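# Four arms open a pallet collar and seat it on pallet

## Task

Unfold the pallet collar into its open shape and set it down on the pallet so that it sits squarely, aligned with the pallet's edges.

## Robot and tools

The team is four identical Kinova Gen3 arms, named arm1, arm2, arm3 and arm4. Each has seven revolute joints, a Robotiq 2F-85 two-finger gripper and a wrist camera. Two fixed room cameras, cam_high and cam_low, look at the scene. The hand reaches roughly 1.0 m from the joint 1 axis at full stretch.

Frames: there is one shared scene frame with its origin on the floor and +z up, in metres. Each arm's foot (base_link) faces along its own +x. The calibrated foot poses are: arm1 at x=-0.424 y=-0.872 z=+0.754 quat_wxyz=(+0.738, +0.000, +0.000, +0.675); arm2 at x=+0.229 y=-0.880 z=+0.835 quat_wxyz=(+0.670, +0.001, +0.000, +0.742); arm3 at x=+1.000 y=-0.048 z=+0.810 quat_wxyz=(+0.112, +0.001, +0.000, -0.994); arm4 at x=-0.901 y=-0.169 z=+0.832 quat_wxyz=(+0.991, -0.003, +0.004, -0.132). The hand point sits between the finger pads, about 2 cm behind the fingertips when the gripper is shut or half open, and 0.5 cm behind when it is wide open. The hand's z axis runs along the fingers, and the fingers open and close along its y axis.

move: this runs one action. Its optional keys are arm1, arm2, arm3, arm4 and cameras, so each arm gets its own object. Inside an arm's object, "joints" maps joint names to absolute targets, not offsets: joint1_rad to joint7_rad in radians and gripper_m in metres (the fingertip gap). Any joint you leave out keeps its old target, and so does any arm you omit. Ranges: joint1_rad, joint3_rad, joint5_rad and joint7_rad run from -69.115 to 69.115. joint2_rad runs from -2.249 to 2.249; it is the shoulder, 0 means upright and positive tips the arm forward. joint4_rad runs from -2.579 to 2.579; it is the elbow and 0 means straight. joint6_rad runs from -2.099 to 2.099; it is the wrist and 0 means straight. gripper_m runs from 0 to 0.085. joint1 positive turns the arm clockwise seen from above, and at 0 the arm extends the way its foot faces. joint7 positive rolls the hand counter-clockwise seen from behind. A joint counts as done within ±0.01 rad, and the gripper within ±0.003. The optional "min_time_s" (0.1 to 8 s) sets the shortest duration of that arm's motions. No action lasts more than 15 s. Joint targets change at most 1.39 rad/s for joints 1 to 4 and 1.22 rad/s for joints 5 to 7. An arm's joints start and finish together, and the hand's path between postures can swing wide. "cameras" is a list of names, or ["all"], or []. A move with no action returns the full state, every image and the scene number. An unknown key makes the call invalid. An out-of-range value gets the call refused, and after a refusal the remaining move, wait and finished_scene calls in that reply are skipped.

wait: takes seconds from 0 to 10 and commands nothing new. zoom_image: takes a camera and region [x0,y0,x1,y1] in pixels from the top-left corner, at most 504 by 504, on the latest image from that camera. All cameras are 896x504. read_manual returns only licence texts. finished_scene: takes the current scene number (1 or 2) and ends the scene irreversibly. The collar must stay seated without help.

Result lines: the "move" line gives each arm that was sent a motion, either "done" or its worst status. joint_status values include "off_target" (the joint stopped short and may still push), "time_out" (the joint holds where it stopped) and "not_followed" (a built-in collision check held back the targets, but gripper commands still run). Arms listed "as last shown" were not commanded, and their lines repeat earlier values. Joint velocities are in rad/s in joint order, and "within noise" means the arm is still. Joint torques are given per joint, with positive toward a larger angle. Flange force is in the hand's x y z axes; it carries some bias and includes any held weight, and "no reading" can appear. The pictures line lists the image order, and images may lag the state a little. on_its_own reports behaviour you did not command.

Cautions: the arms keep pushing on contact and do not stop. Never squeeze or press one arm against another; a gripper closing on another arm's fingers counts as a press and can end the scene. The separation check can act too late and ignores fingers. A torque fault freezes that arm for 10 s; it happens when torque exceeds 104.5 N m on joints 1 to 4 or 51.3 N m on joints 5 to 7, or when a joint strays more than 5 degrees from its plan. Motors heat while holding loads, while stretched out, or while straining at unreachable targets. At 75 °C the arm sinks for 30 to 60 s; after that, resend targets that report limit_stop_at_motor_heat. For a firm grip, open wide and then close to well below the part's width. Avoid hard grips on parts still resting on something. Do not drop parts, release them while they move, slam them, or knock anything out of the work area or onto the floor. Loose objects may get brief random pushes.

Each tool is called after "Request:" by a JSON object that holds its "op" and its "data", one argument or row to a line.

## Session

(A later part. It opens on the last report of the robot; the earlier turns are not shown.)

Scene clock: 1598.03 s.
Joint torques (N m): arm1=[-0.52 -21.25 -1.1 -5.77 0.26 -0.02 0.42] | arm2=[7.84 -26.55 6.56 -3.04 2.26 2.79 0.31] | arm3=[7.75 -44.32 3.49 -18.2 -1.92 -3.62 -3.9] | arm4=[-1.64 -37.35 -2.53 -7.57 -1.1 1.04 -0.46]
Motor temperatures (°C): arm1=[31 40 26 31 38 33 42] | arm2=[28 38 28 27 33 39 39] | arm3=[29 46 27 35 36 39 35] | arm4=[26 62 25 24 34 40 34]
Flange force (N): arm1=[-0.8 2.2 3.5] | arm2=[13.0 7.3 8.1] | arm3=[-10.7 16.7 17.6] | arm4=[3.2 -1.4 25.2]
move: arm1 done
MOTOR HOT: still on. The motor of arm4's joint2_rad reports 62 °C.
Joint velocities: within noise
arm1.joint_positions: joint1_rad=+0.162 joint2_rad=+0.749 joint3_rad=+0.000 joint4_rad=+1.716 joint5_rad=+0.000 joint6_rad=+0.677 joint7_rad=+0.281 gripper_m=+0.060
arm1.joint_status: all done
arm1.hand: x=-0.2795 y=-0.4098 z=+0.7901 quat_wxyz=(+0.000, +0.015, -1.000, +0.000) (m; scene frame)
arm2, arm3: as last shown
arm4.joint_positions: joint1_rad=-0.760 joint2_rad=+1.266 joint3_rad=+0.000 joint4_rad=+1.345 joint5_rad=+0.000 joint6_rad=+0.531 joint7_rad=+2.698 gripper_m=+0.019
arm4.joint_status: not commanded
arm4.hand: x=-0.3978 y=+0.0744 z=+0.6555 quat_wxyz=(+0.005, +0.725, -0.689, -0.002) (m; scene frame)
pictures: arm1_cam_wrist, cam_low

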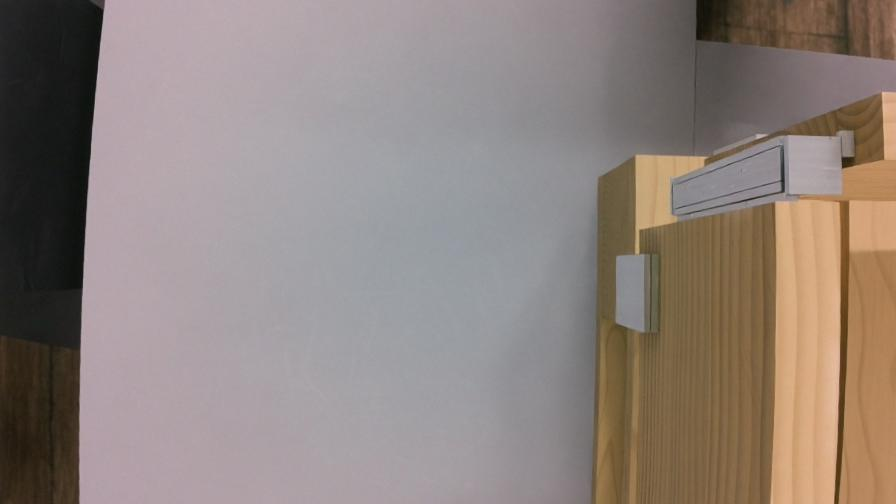

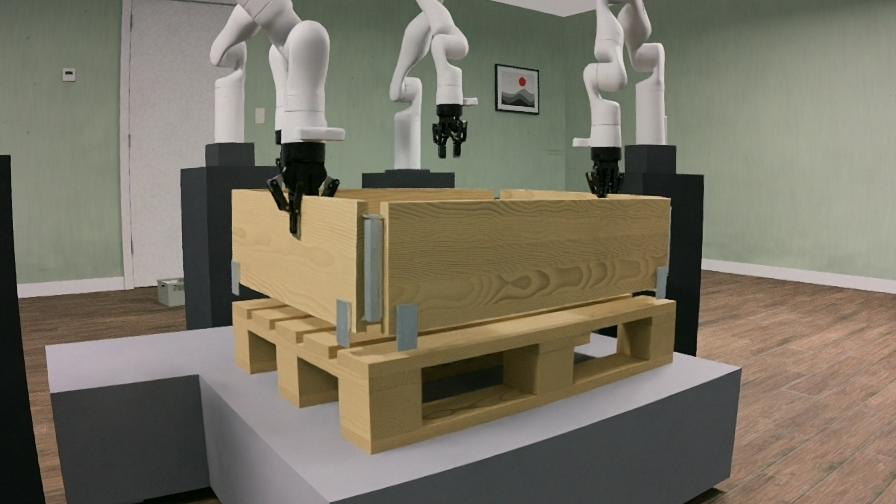

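Request:
{"op": "zoom_image", "data": {
  "camera": "arm1_cam_wrist",
  "region": [580, 80, 896, 350]
}}

Scaled by 1.595 from the camera's 896x504 image, which has a finer 1280x720 frame.

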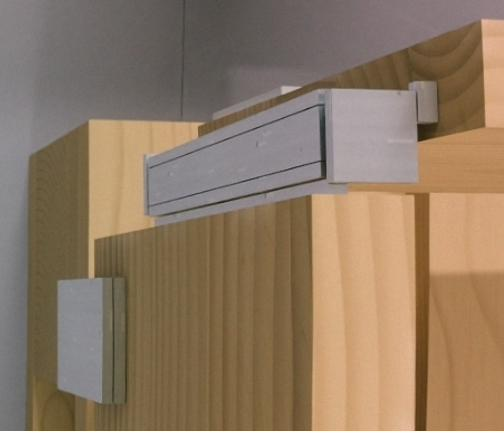

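Request:
{"op": "move", "data": {
  "arm1": {"joints":{"joint1_rad":-0.2323,"joint2_rad":1.0295,"joint4_rad":1.0515,"joint6_rad":1.0606,"joint7_rad":-1.714},"min_time_s":2},
  "cameras": ["arm1_cam_wrist"]
}}

Scene clock: 1726.40 s.
Joint torques (N m): arm1=[-0.54 -26.95 -0.99 -8.01 0.29 -0.11 0.39] | arm2=[7.86 -26.6 6.62 -3.01 2.23 2.79 0.31] | arm3=[7.72 -44.35 3.56 -18.22 -1.89 -3.62 -3.9] | arm4=[-1.65 -37.34 -2.57 -7.56 -1.11 1.04 -0.47]
Motor temperatures (°C): arm1=[31 39 26 30 37 33 42] | arm2=[28 41 28 27 33 38 39] | arm3=[29 47 27 34 36 40 35] | arm4=[26 61 25 25 35 40 34]
Flange force (N): arm1=[3.8 -0.3 2.3] | arm2=[13.0 7.5 8.2] | arm3=[-10.7 16.8 17.7] | arm4=[3.2 -1.4 25.1]
move: arm1 done
MOTOR HOT: still on. The motor of arm4's joint2_rad reports 61 °C.
Joint velocities: within noise
arm1.joint_positions: joint1_rad=-0.232 joint2_rad=+1.029 joint3_rad=+0.000 joint4_rad=+1.052 joint5_rad=+0.000 joint6_rad=+1.061 joint7_rad=-1.714 gripper_m=+0.060
arm1.joint_status: all done
arm1.hand: x=-0.4896 y=-0.2399 z=+0.7902 quat_wxyz=(+0.000, -0.707, -0.707, +0.000) (m; scene frame)
arm2, arm3: as last shown
arm4.joint_positions: joint1_rad=-0.760 joint2_rad=+1.266 joint3_rad=+0.000 joint4_rad=+1.345 joint5_rad=+0.000 joint6_rad=+0.531 joint7_rad=+2.698 gripper_m=+0.019
arm4.joint_status: not commanded
arm4.hand: x=-0.3978 y=+0.0744 z=+0.6555 quat_wxyz=(+0.005, +0.725, -0.689, -0.002) (m; scene frame)
pictures: arm1_cam_wrist

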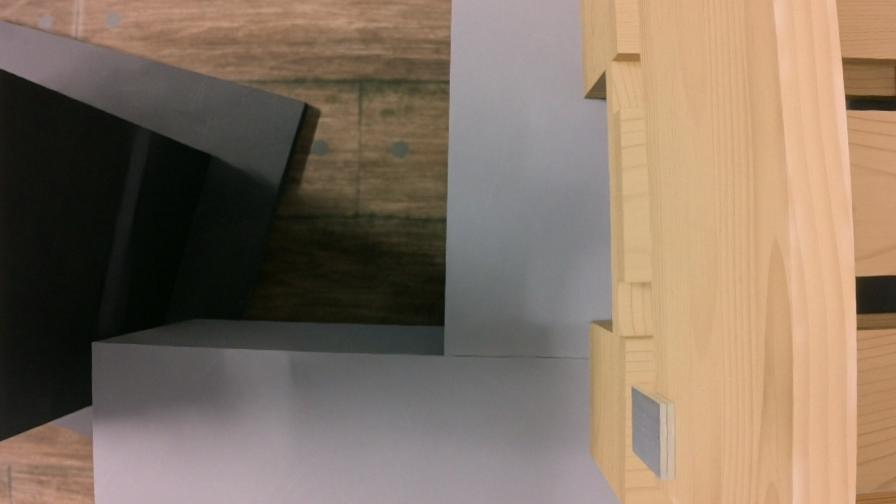

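Request:
{"op": "zoom_image", "data": {
  "camera": "arm1_cam_wrist",
  "region": [570, 270, 720, 504]
}}

Request:
{"op": "zoom_image", "data": {
  "camera": "arm1_cam_wrist",
  "region": [570, 50, 720, 284]
}}

Scaled by 2.154 from the camera's 896x504 image, which has a finer 1280x720 frame.

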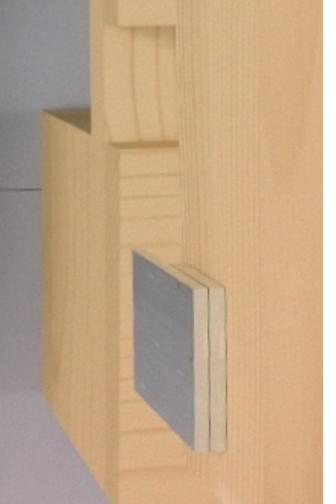

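Scaled by 2.154 from the camera's 896x504 image, which has a finer 1280x720 frame.

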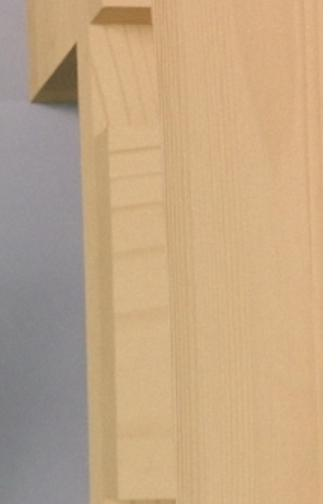

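Request:
{"op": "move", "data": {
  "arm1": {"joints":{"joint1_rad":0.2397,"joint2_rad":0.9943,"joint4_rad":1.1334,"joint6_rad":1.0139,"joint7_rad":0.359},"min_time_s":1.5},
  "arm2": {"joints":{"joint1_rad":0.0953,"joint2_rad":1.3145,"joint4_rad":1.1233,"joint6_rad":0.7038,"joint7_rad":0.0706},"min_time_s":1.5},
  "arm3": {"joints":{"joint1_rad":0.4173,"joint2_rad":1.4244,"joint4_rad":0.8946,"joint6_rad":0.8226,"joint7_rad":3.3719},"min_time_s":1.5},
  "arm4": {"joints":{"joint1_rad":-0.7804,"joint2_rad":1.2772,"joint4_rad":1.3429,"joint6_rad":0.5215,"joint7_rad":2.678},"min_time_s":1.5},
  "cameras": []
}}

Request:
{"op": "move", "data": {
  "arm1": {"joints":{"joint1_rad":0.2397,"joint2_rad":1.1897,"joint4_rad":1.1356,"joint6_rad":0.8163,"joint7_rad":0.359},"min_time_s":1.3},
  "cameras": []
}}

Request:
{"op": "move", "data": {
  "arm1": {"joints":{"gripper_m":0.01}},
  "cameras": ["arm1_cam_wrist","arm2_cam_wrist","arm3_cam_wrist","arm4_cam_wrist","cam_low"]
}}

Scene clock: 1931.20 s.
Joint torques (N m): arm1=[-0.52 -26.23 -1 -7.75 0.21 0.02 0.38] | arm2=[7.23 -20.62 5.7 -2.95 2.01 1.79 0.28] | arm3=[4.78 -48.65 -1.43 -17.64 -4.25 -1.4 -3.53] | arm4=[-1.43 -36.99 -1.56 -5.68 -0.81 2.47 -0.6]
Motor temperatures (°C): arm1=[31 37 26 30 37 33 42] | arm2=[28 42 28 27 33 38 39] | arm3=[28 48 27 33 35 40 35] | arm4=[26 59 25 25 35 40 34]
Flange force (N): arm1=[-1.3 2.8 2.4] | arm2=[12.4 1.3 -5.2] | arm3=[-5.9 13.6 27.9] | arm4=[2.0 -3.9 27.9]
move: arm1 done; arm2 done; arm3 done; arm4 done
MOTOR HOT: still on. The motor of arm4's joint2_rad reports 59 °C.
Joint velocities: within noise
arm1.joint_positions: joint1_rad=+0.240 joint2_rad=+0.994 joint3_rad=+0.000 joint4_rad=+1.133 joint5_rad=+0.000 joint6_rad=+1.014 joint7_rad=+0.359 gripper_m=+0.060
arm1.joint_status: all done
arm1.hand: x=-0.2000 y=-0.2935 z=+0.7900 quat_wxyz=(+0.000, +0.015, -1.000, +0.000) (m; scene frame)
arm2.joint_positions: joint1_rad=+0.095 joint2_rad=+1.314 joint3_rad=+0.000 joint4_rad=+1.123 joint5_rad=+0.000 joint6_rad=+0.704 joint7_rad=+0.071 gripper_m=+0.018
arm2.joint_status: all done
arm2.hand: x=+0.2492 y=-0.2693 z=+0.6769 quat_wxyz=(+0.001, +0.039, -0.999, -0.001) (m; scene frame)
arm3.joint_positions: joint1_rad=+0.417 joint2_rad=+1.424 joint3_rad=+0.000 joint4_rad=+0.895 joint5_rad=+0.000 joint6_rad=+0.823 joint7_rad=+3.372 gripper_m=+0.019
arm3.joint_status: all done
arm3.hand: x=+0.3704 y=+0.0998 z=+0.6295 quat_wxyz=(-0.001, -0.693, -0.721, +0.000) (m; scene frame)
arm4.joint_positions: joint1_rad=-0.780 joint2_rad=+1.277 joint3_rad=+0.000 joint4_rad=+1.343 joint5_rad=+0.000 joint6_rad=+0.521 joint7_rad=+2.678 gripper_m=+0.019
arm4.joint_status: all done
arm4.hand: x=-0.4039 y=+0.0839 z=+0.6495 quat_wxyz=(+0.005, +0.725, -0.689, -0.002) (m; scene frame)
pictures: none
No camera images: "cameras" was empty.

Scene clock: 1932.87 s.
Joint torques (N m): arm1=[-0.52 -26.95 -1.02 -6.69 0.23 -0.01 0.38] | arm2=[7.24 -20.76 5.62 -2.92 2.08 1.89 0.3] | arm3=[4.79 -48.65 -1.35 -17.68 -4.27 -1.44 -3.53] | arm4=[-1.45 -37.05 -1.61 -5.64 -0.8 2.46 -0.63]
Motor temperatures (°C): arm1=[31 37 26 30 37 33 42] | arm2=[28 42 28 27 33 38 39] | arm3=[28 48 27 33 35 40 35] | arm4=[26 59 25 25 35 40 34]
Flange force (N): arm1=[-1.0 2.3 2.9] | arm2=[12.5 1.4 -4.8] | arm3=[-5.9 13.7 27.8] | arm4=[1.9 -4.2 28.0]
move: arm1 done
MOTOR HOT: still on. The motor of arm4's joint2_rad reports 59 °C.
Joint velocities: within noise
arm1.joint_positions: joint1_rad=+0.240 joint2_rad=+1.190 joint3_rad=+0.000 joint4_rad=+1.136 joint5_rad=+0.000 joint6_rad=+0.816 joint7_rad=+0.359 gripper_m=+0.060
arm1.joint_status: all done
arm1.hand: x=-0.2000 y=-0.2935 z=+0.6680 quat_wxyz=(+0.000, +0.015, -1.000, +0.000) (m; scene frame)
arm2, arm3: as last shown
arm4.joint_positions: joint1_rad=-0.780 joint2_rad=+1.277 joint3_rad=+0.000 joint4_rad=+1.343 joint5_rad=+0.000 joint6_rad=+0.521 joint7_rad=+2.678 gripper_m=+0.019
arm4.joint_status: not commanded
arm4.hand: x=-0.4039 y=+0.0839 z=+0.6495 quat_wxyz=(+0.005, +0.725, -0.689, -0.002) (m; scene frame)
pictures: none
No camera images: "cameras" was empty.

Scene clock: 1933.73 s.
Joint torques (N m): arm1=[-1.12 -29.49 -1.82 -11.44 -0.57 -3.23 -0.2] | arm2=[6.36 -22.18 4.85 -1.48 1.84 3.18 0.39] | arm3=[6.45 -48.28 0.79 -18.83 -3.21 -2.73 -3.71] | arm4=[2.72 -35.42 2.61 -3.94 0.09 3.41 -0.81]
Motor temperatures (°C): arm1=[31 37 26 30 37 33 42] | arm2=[28 42 28 27 33 38 39] | arm3=[28 48 27 33 35 40 35] | arm4=[26 59 25 25 35 40 34]
Flange force (N): arm1=[0.8 -6.8 0.9] | arm2=[10.6 6.7 0.8] | arm3=[-8.9 15.9 24.6] | arm4=[-5.4 -3.3 27.5]
move: arm1 off_target
MOTOR HOT: still on. The motor of arm4's joint2_rad reports 59 °C.
Joint velocities: within noise
arm1.joint_positions: joint1_rad=+0.240 joint2_rad=+1.190 joint3_rad=+0.000 joint4_rad=+1.136 joint5_rad=+0.000 joint6_rad=+0.816 joint7_rad=+0.359 gripper_m=+0.018
arm1.joint_status: gripper_m off_target (ended at +0.018, target +0.010)
arm1.hand: x=-0.2000 y=-0.2936 z=+0.6680 quat_wxyz=(+0.000, +0.015, -1.000, +0.000) (m; scene frame)
arm2.joint_positions: joint1_rad=+0.095 joint2_rad=+1.315 joint3_rad=+0.000 joint4_rad=+1.123 joint5_rad=+0.000 joint6_rad=+0.704 joint7_rad=+0.071 gripper_m=+0.018
arm2.joint_status: not commanded
arm2.hand: x=+0.2492 y=-0.2693 z=+0.6768 quat_wxyz=(+0.001, +0.039, -0.999, -0.001) (m; scene frame)
arm3: as last shown
arm4.joint_positions: joint1_rad=-0.780 joint2_rad=+1.277 joint3_rad=+0.000 joint4_rad=+1.343 joint5_rad=+0.000 joint6_rad=+0.521 joint7_rad=+2.678 gripper_m=+0.019
arm4.joint_status: not commanded
arm4.hand: x=-0.4038 y=+0.0840 z=+0.6495 quat_wxyz=(+0.005, +0.725, -0.689, -0.002) (m; scene frame)
pictures: arm1_cam_wrist, arm2_cam_wrist, arm3_cam_wrist, arm4_cam_wrist, cam_low

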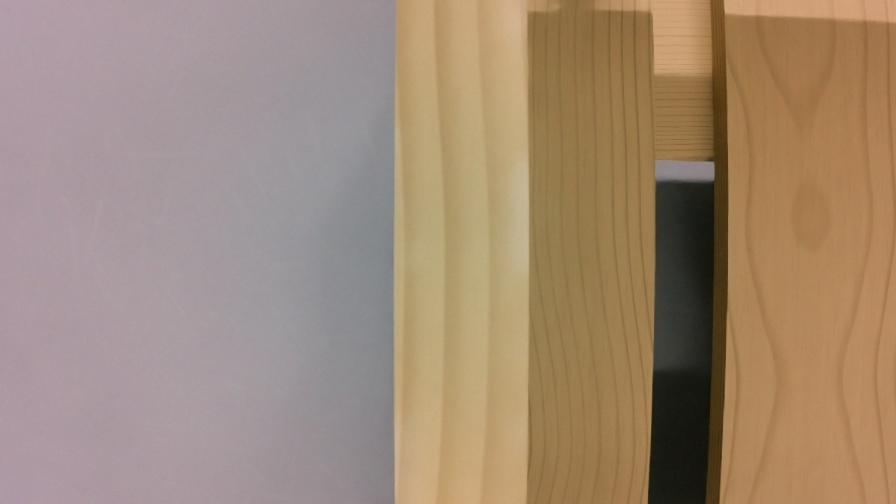

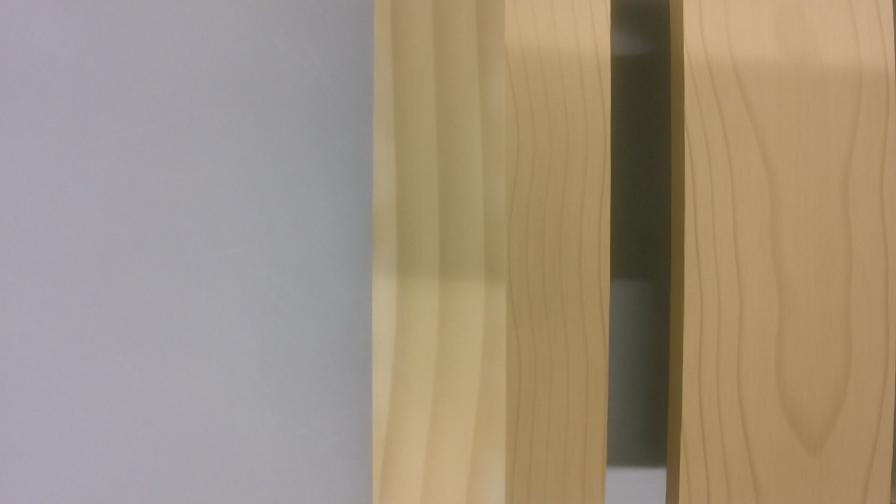

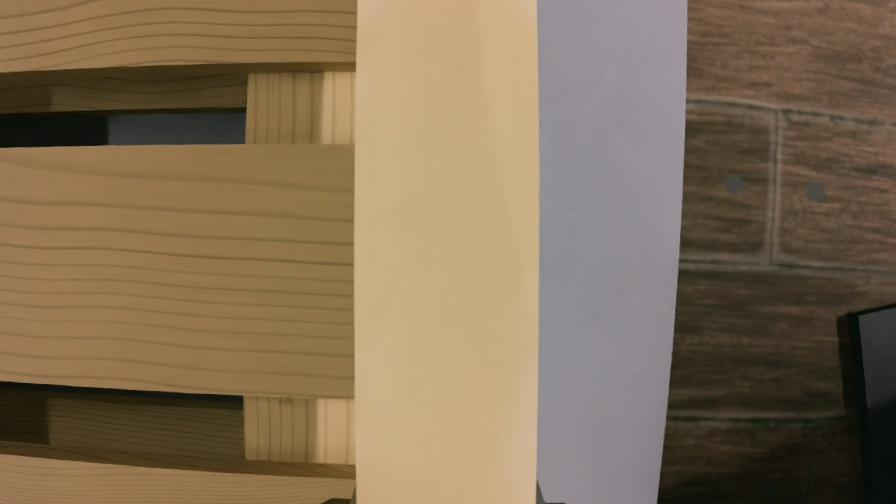

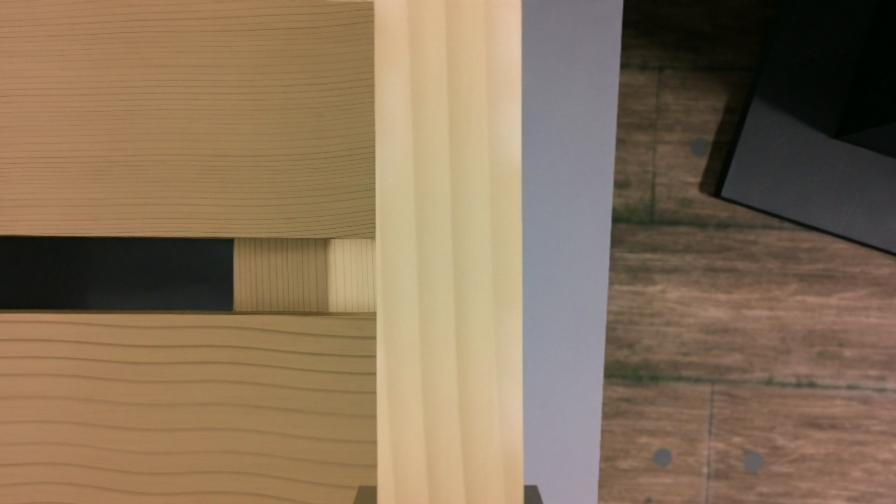

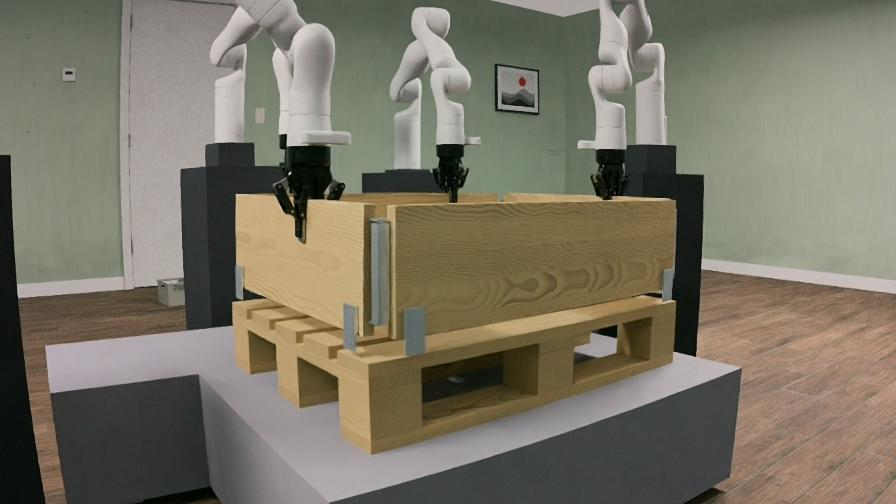

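Request:
{"op": "zoom_image", "data": {
  "camera": "cam_low",
  "region": [225, 240, 445, 400]
}}

Request:
{"op": "zoom_image", "data": {
  "camera": "cam_low",
  "region": [600, 240, 700, 360]
}}

Scaled by 2.291 from the camera's 896x504 image, which has a finer 1280x720 frame.

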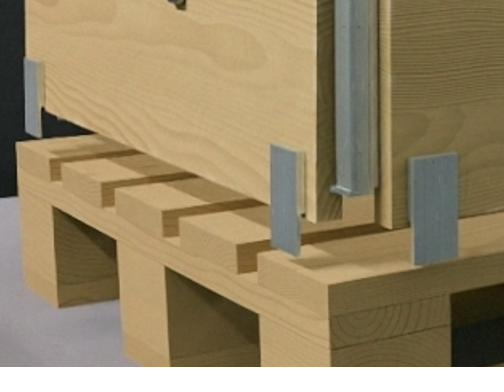

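Scaled by 4.200 from the camera's 896x504 image, which has a finer 1280x720 frame.

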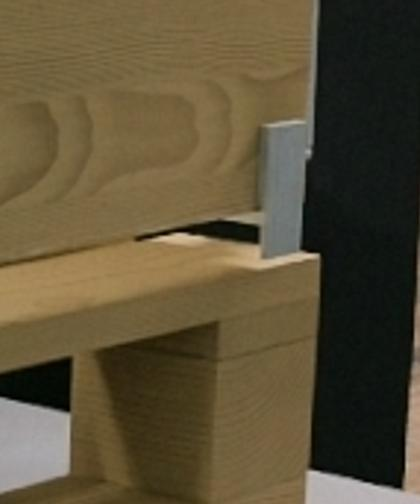

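Request:
{"op": "move", "data": {
  "arm2": {"joints":{"gripper_m":0.06}},
  "cameras": []
}}

Request:
{"op": "move", "data": {
  "arm2": {"joints":{"joint1_rad":0.0953,"joint2_rad":1.1017,"joint4_rad":1.1949,"joint6_rad":0.845,"joint7_rad":0.0706},"min_time_s":1.3},
  "cameras": []
}}

Request:
{"op": "move", "data": {
  "arm2": {"joints":{"joint1_rad":0.4395,"joint2_rad":1.2864,"joint4_rad":0.7338,"joint6_rad":1.1215,"joint7_rad":-1.2332},"min_time_s":1.5},
  "cameras": ["arm2_cam_wrist"]
}}

Scene clock: 2058.17 s.
Joint torques (N m): arm1=[3.64 -32.79 2.8 -12.17 1.26 -2.87 -0.12] | arm2=[0.57 -23.49 0.22 -6.62 0.16 -0.24 -0.33] | arm3=[0.62 -46.82 -2.88 -16.84 -3.95 -1.48 -3.04] | arm4=[2.36 -35.55 2.63 -4.63 0.48 2.96 -0.4]
Motor temperatures (°C): arm1=[31 40 26 30 37 33 42] | arm2=[28 40 28 26 33 38 39] | arm3=[28 49 26 33 35 40 35] | arm4=[26 55 25 25 35 40 34]
Flange force (N): arm1=[7.6 -2.8 7.0] | arm2=[1.4 -6.4 -5.3] | arm3=[0.0 13.7 25.3] | arm4=[-4.9 -1.9 26.5]
move: arm2 done
MOTOR HOT: cleared for the motors of arm4.
Joint velocities: within noise
arm1, arm3: as last shown
arm1.hand: x=-0.2000 y=-0.2935 z=+0.6681 quat_wxyz=(+0.000, +0.015, -1.000, +0.000) (m; scene frame)
arm2.joint_positions: joint1_rad=+0.095 joint2_rad=+1.314 joint3_rad=+0.000 joint4_rad=+1.123 joint5_rad=+0.000 joint6_rad=+0.704 joint7_rad=+0.071 gripper_m=+0.060
arm2.joint_status: all done
arm2.hand: x=+0.2492 y=-0.2693 z=+0.6769 quat_wxyz=(+0.001, +0.039, -0.999, -0.001) (m; scene frame)
arm4.joint_positions: joint1_rad=-0.780 joint2_rad=+1.277 joint3_rad=+0.000 joint4_rad=+1.343 joint5_rad=+0.000 joint6_rad=+0.521 joint7_rad=+2.678 gripper_m=+0.019
arm4.joint_status: not commanded
arm4.hand: x=-0.4040 y=+0.0838 z=+0.6494 quat_wxyz=(+0.005, +0.725, -0.689, -0.002) (m; scene frame)
pictures: none
No camera images: "cameras" was empty.

Scene clock: 2059.83 s.
Joint torques (N m): arm1=[3.67 -32.73 2.84 -12.08 1.26 -2.86 -0.1] | arm2=[0.61 -22.84 0.09 -7.43 0.15 -0.27 -0.35] | arm3=[0.65 -46.95 -2.93 -16.93 -3.94 -1.5 -3.03] | arm4=[2.33 -35.69 2.59 -4.72 0.52 2.87 -0.38]
Motor temperatures (°C): arm1=[31 40 26 30 37 33 42] | arm2=[28 40 28 26 33 38 39] | arm3=[28 49 26 33 35 40 35] | arm4=[26 55 25 25 35 40 34]
Flange force (N): arm1=[7.5 -2.5 6.9] | arm2=[1.4 -6.3 -4.2] | arm3=[-0.1 13.9 25.4] | arm4=[-4.9 -2.0 26.6]
move: arm2 done
Joint velocities: within noise
arm1, arm3, arm4: as last shown
arm1.hand: x=-0.2000 y=-0.2935 z=+0.6680 quat_wxyz=(+0.000, +0.015, -1.000, +0.000) (m; scene frame)
arm2.joint_positions: joint1_rad=+0.095 joint2_rad=+1.102 joint3_rad=+0.000 joint4_rad=+1.195 joint5_rad=+0.000 joint6_rad=+0.845 joint7_rad=+0.071 gripper_m=+0.060
arm2.joint_status: all done
arm2.hand: x=+0.2494 y=-0.2696 z=+0.7914 quat_wxyz=(+0.001, +0.039, -0.999, -0.001) (m; scene frame)
arm4.hand: x=-0.4039 y=+0.0839 z=+0.6495 quat_wxyz=(+0.005, +0.725, -0.689, -0.002) (m; scene frame)
pictures: none
No camera images: "cameras" was empty.

Scene clock: 2061.77 s.
Joint torques (N m): arm1=[3.72 -32.67 2.84 -12.16 1.27 -2.88 -0.13] | arm2=[0.49 -25.51 0.17 -8.87 0.2 -0.29 -0.36] | arm3=[0.62 -46.89 -2.89 -16.92 -3.95 -1.51 -3.03] | arm4=[2.27 -35.7 2.57 -4.71 0.52 2.86 -0.38]
Motor temperatures (°C): arm1=[31 40 26 30 37 33 42] | arm2=[28 40 28 27 33 38 39] | arm3=[28 49 26 33 35 40 35] | arm4=[26 55 25 25 35 40 34]
Flange force (N): arm1=[7.7 -2.9 6.8] | arm2=[-10.2 -4.4 -4.0] | arm3=[-0.1 13.9 25.3] | arm4=[-4.8 -2.0 26.6]
move: arm2 done
Joint velocities: within noise
arm1, arm3, arm4: as last shown
arm2.joint_positions: joint1_rad=+0.439 joint2_rad=+1.286 joint3_rad=+0.000 joint4_rad=+0.734 joint5_rad=+0.000 joint6_rad=+1.121 joint7_rad=-1.233 gripper_m=+0.060
arm2.joint_status: all done
arm2.hand: x=+0.4796 y=-0.2400 z=+0.7910 quat_wxyz=(+0.001, -0.707, -0.707, +0.000) (m; scene frame)
pictures: arm2_cam_wrist

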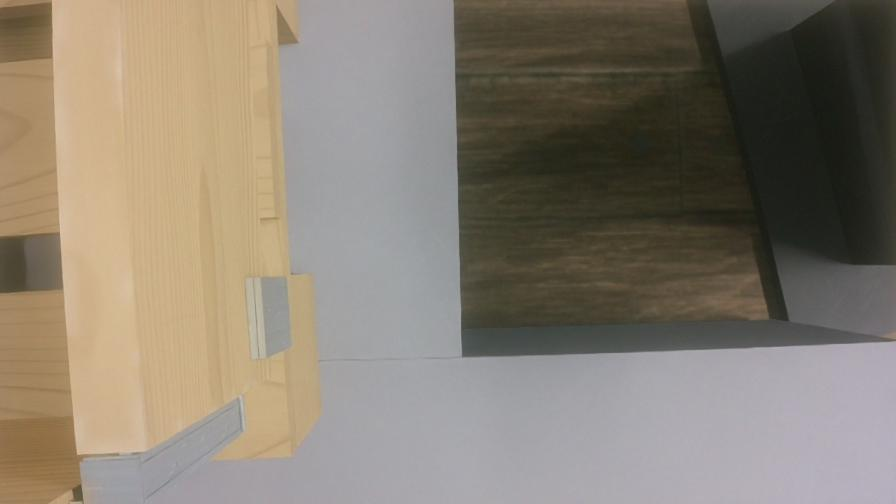

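Request:
{"op": "zoom_image", "data": {
  "camera": "arm2_cam_wrist",
  "region": [190, 250, 340, 480]
}}

Request:
{"op": "zoom_image", "data": {
  "camera": "arm2_cam_wrist",
  "region": [190, 20, 340, 250]
}}

Scaled by 2.191 from the camera's 896x504 image, which has a finer 1280x720 frame.

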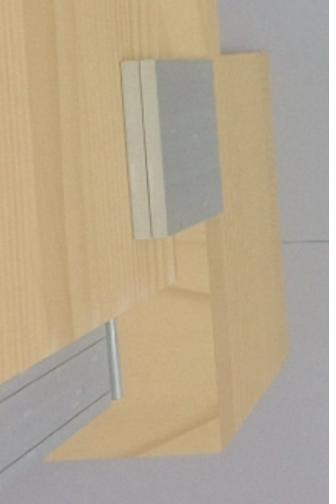

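Scaled by 2.191 from the camera's 896x504 image, which has a finer 1280x720 frame.

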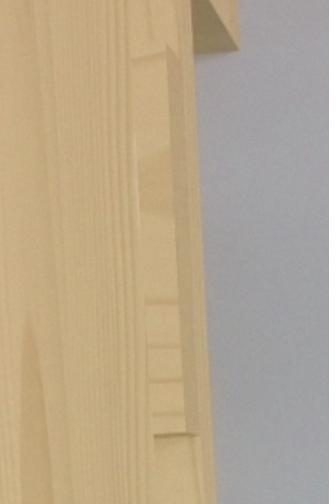

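Request:
{"op": "move", "data": {
  "arm2": {"joints":{"joint1_rad":0.3228,"joint2_rad":0.917,"joint4_rad":1.7153,"joint6_rad":0.5094,"joint7_rad":0.2981},"min_time_s":1.5},
  "cameras": ["arm2_cam_wrist"]
}}

Request:
{"op": "zoom_image", "data": {
  "camera": "arm2_cam_wrist",
  "region": [540, 200, 896, 504]
}}

Scene clock: 2122.90 s.
Joint torques (N m): arm1=[3.71 -32.7 2.83 -12.11 1.29 -2.84 -0.09] | arm2=[0.54 -18.63 0.01 -5.21 0.2 -0.26 -0.39] | arm3=[0.6 -46.92 -2.9 -16.88 -3.96 -1.51 -3.03] | arm4=[2.31 -35.73 2.59 -4.74 0.47 2.84 -0.34]
Motor temperatures (°C): arm1=[31 40 27 30 37 33 42] | arm2=[28 39 28 27 33 38 39] | arm3=[28 50 27 33 36 39 35] | arm4=[26 57 25 25 34 40 34]
Flange force (N): arm1=[7.7 -2.7 6.9] | arm2=[2.3 -4.0 -4.8] | arm3=[0.0 13.6 25.4] | arm4=[-5.0 -2.0 26.7]
move: arm2 done
Joint velocities: within noise
arm1, arm3, arm4: as last shown
arm2.joint_positions: joint1_rad=+0.323 joint2_rad=+0.917 joint3_rad=+0.000 joint4_rad=+1.715 joint5_rad=+0.000 joint6_rad=+0.509 joint7_rad=+0.298 gripper_m=+0.060
arm2.joint_status: all done
arm2.hand: x=+0.3597 y=-0.4101 z=+0.7908 quat_wxyz=(+0.001, +0.039, -0.999, -0.001) (m; scene frame)
pictures: arm2_cam_wrist

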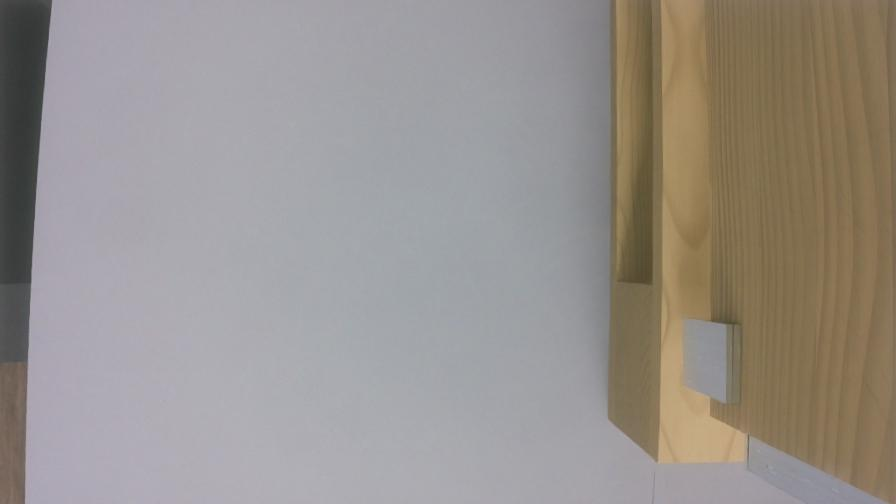

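Scaled by 1.416 from the camera's 896x504 image, which has a finer 1280x720 frame.

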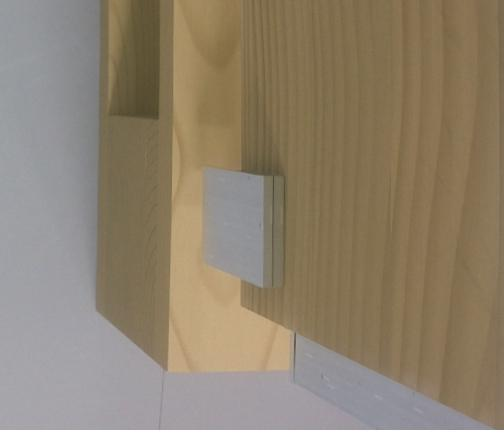

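Request:
{"op": "move", "data": {
  "arm1": {"joints":{"joint1_rad":0.2366,"joint2_rad":1.1839,"joint4_rad":1.1513,"joint6_rad":0.8064,"joint7_rad":0.3314},"min_time_s":1.5},
  "arm2": {"joints":{"joint1_rad":0.0913,"joint2_rad":1.0776,"joint4_rad":1.2583,"joint6_rad":0.8057,"joint7_rad":0.0421},"min_time_s":1.5},
  "arm3": {"joints":{"joint1_rad":0.3945,"joint2_rad":1.4004,"joint4_rad":0.9629,"joint6_rad":0.7783,"joint7_rad":3.3246},"min_time_s":1.5},
  "arm4": {"joints":{"joint1_rad":-0.7799,"joint2_rad":1.2849,"joint4_rad":1.3158,"joint6_rad":0.5409,"joint7_rad":2.654},"min_time_s":1.5},
  "cameras": []
}}

Request:
{"op": "move", "data": {
  "arm2": {"joints":{"joint1_rad":0.0913,"joint2_rad":1.2951,"joint4_rad":1.1874,"joint6_rad":0.6591,"joint7_rad":0.0421},"min_time_s":1.3},
  "cameras": ["arm2_cam_wrist"]
}}

Request:
{"op": "move", "data": {
  "arm2": {"joints":{"gripper_m":0.01}},
  "cameras": ["arm1_cam_wrist","arm2_cam_wrist","arm3_cam_wrist","arm4_cam_wrist","cam_low"]
}}

Scene clock: 2248.30 s.
Joint torques (N m): arm1=[3.65 -32.04 2.65 -11.31 1.17 -2.5 -0.16] | arm2=[0.56 -22.37 0.09 -7.25 0.2 -0.25 -0.37] | arm3=[2.26 -42.35 -1.77 -11.92 -3.49 1 -2.86] | arm4=[0.02 -33.14 -0.15 -1.15 -0.25 4.86 -0.41]
Motor temperatures (°C): arm1=[31 40 27 29 37 33 42] | arm2=[27 38 28 27 33 38 39] | arm3=[28 52 27 33 36 39 35] | arm4=[26 60 25 25 34 39 34]
Flange force (N): arm1=[6.9 -1.5 6.7] | arm2=[1.1 -6.3 -4.2] | arm3=[-0.1 4.2 25.4] | arm4=[-4.4 -10.3 26.9]
move: arm1 done; arm2 done; arm3 done; arm4 done
MOTOR HOT: the motor of arm4's joint2_rad reports 60 °C; the controller stops that arm at 75 °C. To cool a motor, set the load down, stop pushing, or move to a pose that needs little force.
Joint velocities: within noise
arm1.joint_positions: joint1_rad=+0.237 joint2_rad=+1.184 joint3_rad=+0.000 joint4_rad=+1.151 joint5_rad=+0.000 joint6_rad=+0.806 joint7_rad=+0.331 gripper_m=+0.018
arm1.joint_status: all done
arm1.hand: x=-0.2028 y=-0.2957 z=+0.6680 quat_wxyz=(+0.000, +0.003, -1.000, +0.000) (m; scene frame)
arm2.joint_positions: joint1_rad=+0.091 joint2_rad=+1.078 joint3_rad=+0.000 joint4_rad=+1.258 joint5_rad=+0.000 joint6_rad=+0.806 joint7_rad=+0.042 gripper_m=+0.060
arm2.joint_status: all done
arm2.hand: x=+0.2471 y=-0.2825 z=+0.7913 quat_wxyz=(+0.001, +0.027, -1.000, -0.001) (m; scene frame)
arm3.joint_positions: joint1_rad=+0.394 joint2_rad=+1.400 joint3_rad=+0.000 joint4_rad=+0.963 joint5_rad=+0.000 joint6_rad=+0.778 joint7_rad=+3.325 gripper_m=+0.019
arm3.joint_status: all done
arm3.hand: x=+0.3783 y=+0.0835 z=+0.6295 quat_wxyz=(-0.001, -0.702, -0.712, +0.000) (m; scene frame)
arm4.joint_positions: joint1_rad=-0.780 joint2_rad=+1.285 joint3_rad=+0.000 joint4_rad=+1.316 joint5_rad=+0.000 joint6_rad=+0.541 joint7_rad=+2.654 gripper_m=+0.019
arm4.joint_status: all done
arm4.hand: x=-0.3984 y=+0.0867 z=+0.6494 quat_wxyz=(+0.005, +0.716, -0.698, -0.002) (m; scene frame)
pictures: none
No camera images: "cameras" was empty.

Scene clock: 2249.97 s.
Joint torques (N m): arm1=[3.65 -32 2.69 -11.31 1.15 -2.45 -0.21] | arm2=[0.55 -23.07 0.17 -6.37 0.22 -0.25 -0.39] | arm3=[2.25 -42.29 -1.77 -11.83 -3.47 1.01 -2.84] | arm4=[-0.05 -33.15 -0.14 -1.2 -0.27 4.89 -0.42]
Motor temperatures (°C): arm1=[31 40 27 29 37 33 42] | arm2=[27 38 28 27 33 38 39] | arm3=[28 52 27 33 36 39 35] | arm4=[26 60 25 25 34 40 34]
Flange force (N): arm1=[6.9 -1.7 6.7] | arm2=[1.1 -6.3 -5.4] | arm3=[0.0 3.8 25.4] | arm4=[-4.1 -10.0 26.9]
move: arm2 done
MOTOR HOT: still on. The motor of arm4's joint2_rad reports 60 °C.
Joint velocities: within noise
arm1, arm3: as last shown
arm2.joint_positions: joint1_rad=+0.091 joint2_rad=+1.295 joint3_rad=+0.000 joint4_rad=+1.187 joint5_rad=+0.000 joint6_rad=+0.659 joint7_rad=+0.042 gripper_m=+0.060
arm2.joint_status: all done
arm2.hand: x=+0.2469 y=-0.2823 z=+0.6759 quat_wxyz=(+0.001, +0.027, -1.000, -0.001) (m; scene frame)
arm3.hand: x=+0.3784 y=+0.0835 z=+0.6295 quat_wxyz=(-0.001, -0.702, -0.712, +0.000) (m; scene frame)
arm4.joint_positions: joint1_rad=-0.780 joint2_rad=+1.285 joint3_rad=+0.000 joint4_rad=+1.316 joint5_rad=+0.000 joint6_rad=+0.541 joint7_rad=+2.654 gripper_m=+0.019
arm4.joint_status: not commanded
arm4.hand: x=-0.3984 y=+0.0867 z=+0.6494 quat_wxyz=(+0.005, +0.716, -0.698, -0.002) (m; scene frame)
pictures: arm2_cam_wrist

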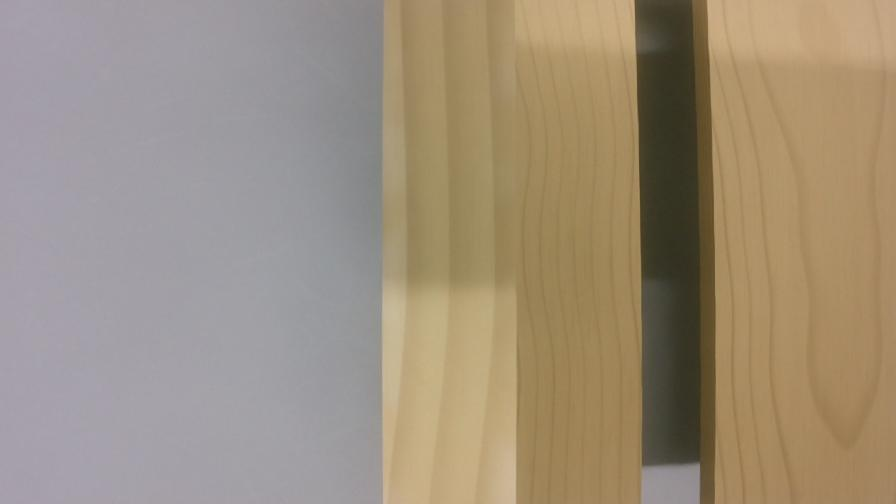

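Scene clock: 2250.83 s.
Joint torques (N m): arm1=[2.82 -33.14 2.1 -12.8 1.07 -3.19 -0.02] | arm2=[0.13 -18.85 -0.08 -1.25 0.78 2.43 0.38] | arm3=[5.73 -43.43 1.07 -12.9 -2.52 0.54 -2.77] | arm4=[0.22 -33.18 -0.04 -1.46 -0.36 4.75 -0.55]
Motor temperatures (°C): arm1=[31 40 27 29 37 33 42] | arm2=[27 38 28 27 33 38 39] | arm3=[28 52 27 33 36 39 35] | arm4=[26 60 25 25 34 40 34]
Flange force (N): arm1=[7.0 -4.9 7.1] | arm2=[0.9 3.2 -5.9] | arm3=[-6.0 4.9 25.9] | arm4=[-4.0 -9.3 26.5]
move: arm2 off_target
MOTOR HOT: still on. The motor of arm4's joint2_rad reports 60 °C.
Joint velocities: within noise
arm1, arm3: as last shown
arm1.hand: x=-0.2028 y=-0.2958 z=+0.6680 quat_wxyz=(+0.000, +0.003, -1.000, +0.000) (m; scene frame)
arm2.joint_positions: joint1_rad=+0.091 joint2_rad=+1.295 joint3_rad=+0.000 joint4_rad=+1.187 joint5_rad=+0.000 joint6_rad=+0.659 joint7_rad=+0.042 gripper_m=+0.018
arm2.joint_status: gripper_m off_target (ended at +0.018, target +0.010)
arm2.hand: x=+0.2469 y=-0.2823 z=+0.6759 quat_wxyz=(+0.001, +0.027, -1.000, -0.001) (m; scene frame)
arm3.hand: x=+0.3784 y=+0.0834 z=+0.6294 quat_wxyz=(-0.001, -0.702, -0.712, +0.000) (m; scene frame)
arm4.joint_positions: joint1_rad=-0.780 joint2_rad=+1.285 joint3_rad=+0.000 joint4_rad=+1.316 joint5_rad=+0.000 joint6_rad=+0.541 joint7_rad=+2.654 gripper_m=+0.019
arm4.joint_status: not commanded
arm4.hand: x=-0.3984 y=+0.0867 z=+0.6494 quat_wxyz=(+0.005, +0.716, -0.698, -0.002) (m; scene frame)
pictures: arm1_cam_wrist, arm2_cam_wrist, arm3_cam_wrist, arm4_cam_wrist, cam_low

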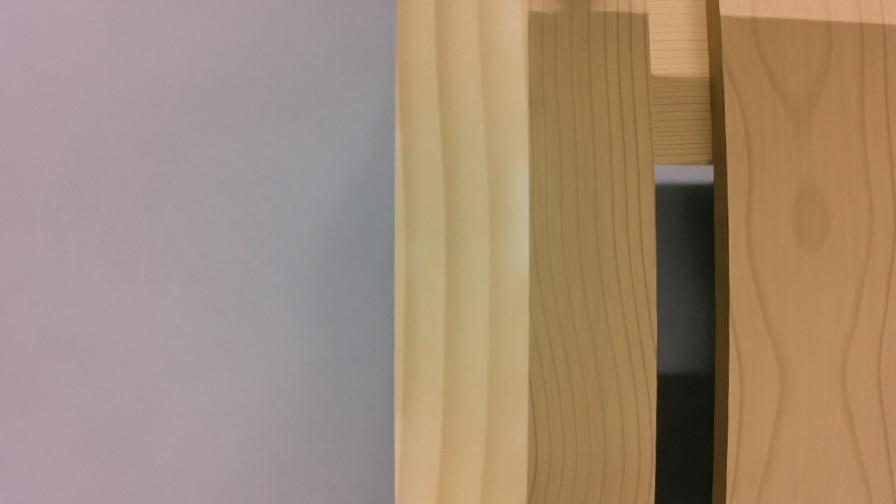

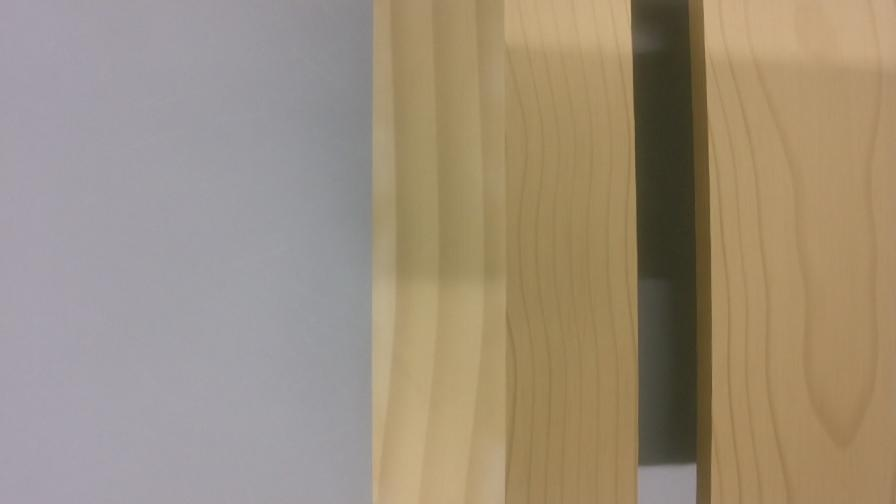

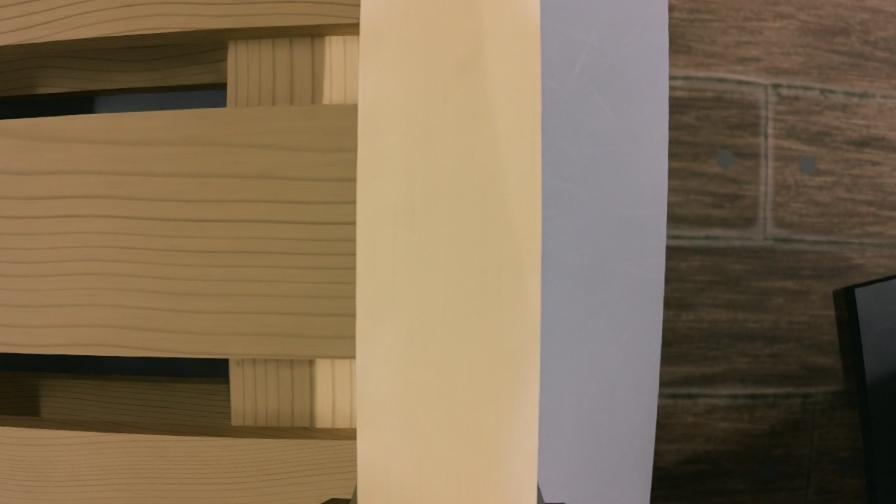

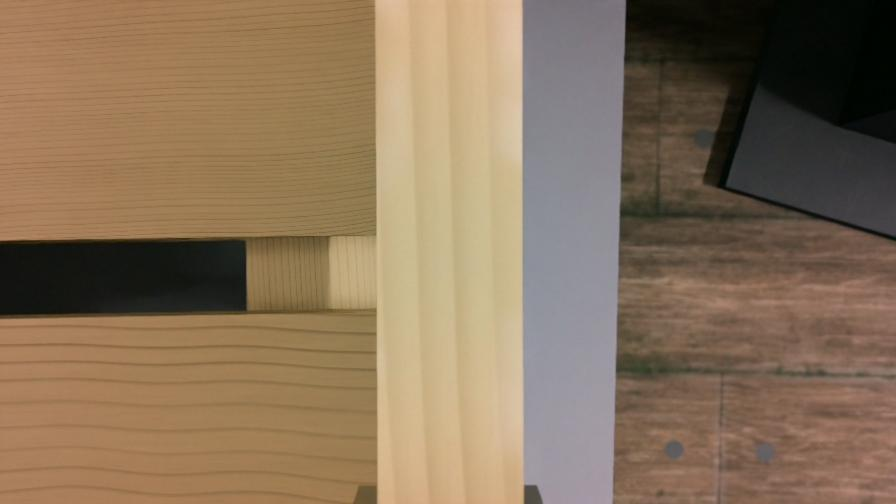

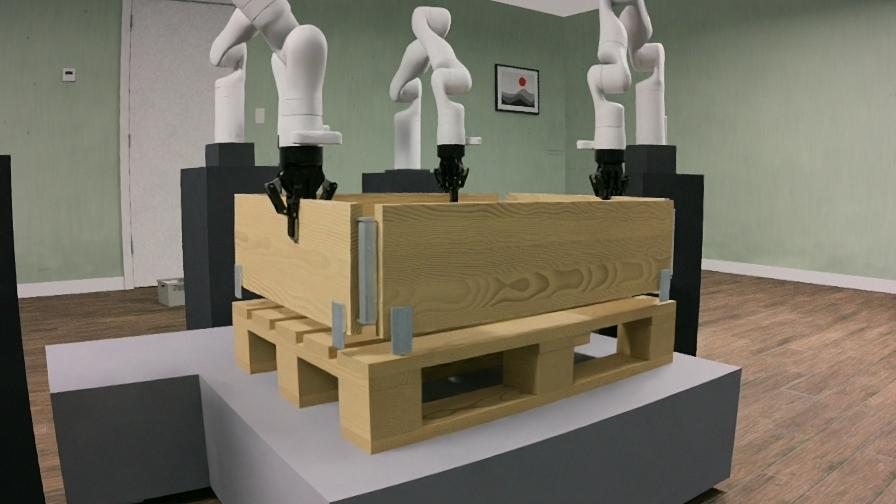

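Request:
{"op": "zoom_image", "data": {
  "camera": "arm4_cam_wrist",
  "region": [0, 210, 400, 340]
}}

Request:
{"op": "zoom_image", "data": {
  "camera": "arm4_cam_wrist",
  "region": [365, 0, 535, 504]
}}

Scaled by 1.260 from the camera's 896x504 image, which has a finer 1280x720 frame.

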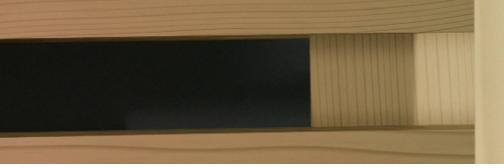

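Scaled by 1.000.

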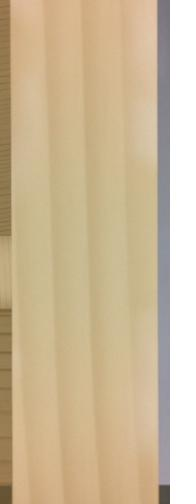

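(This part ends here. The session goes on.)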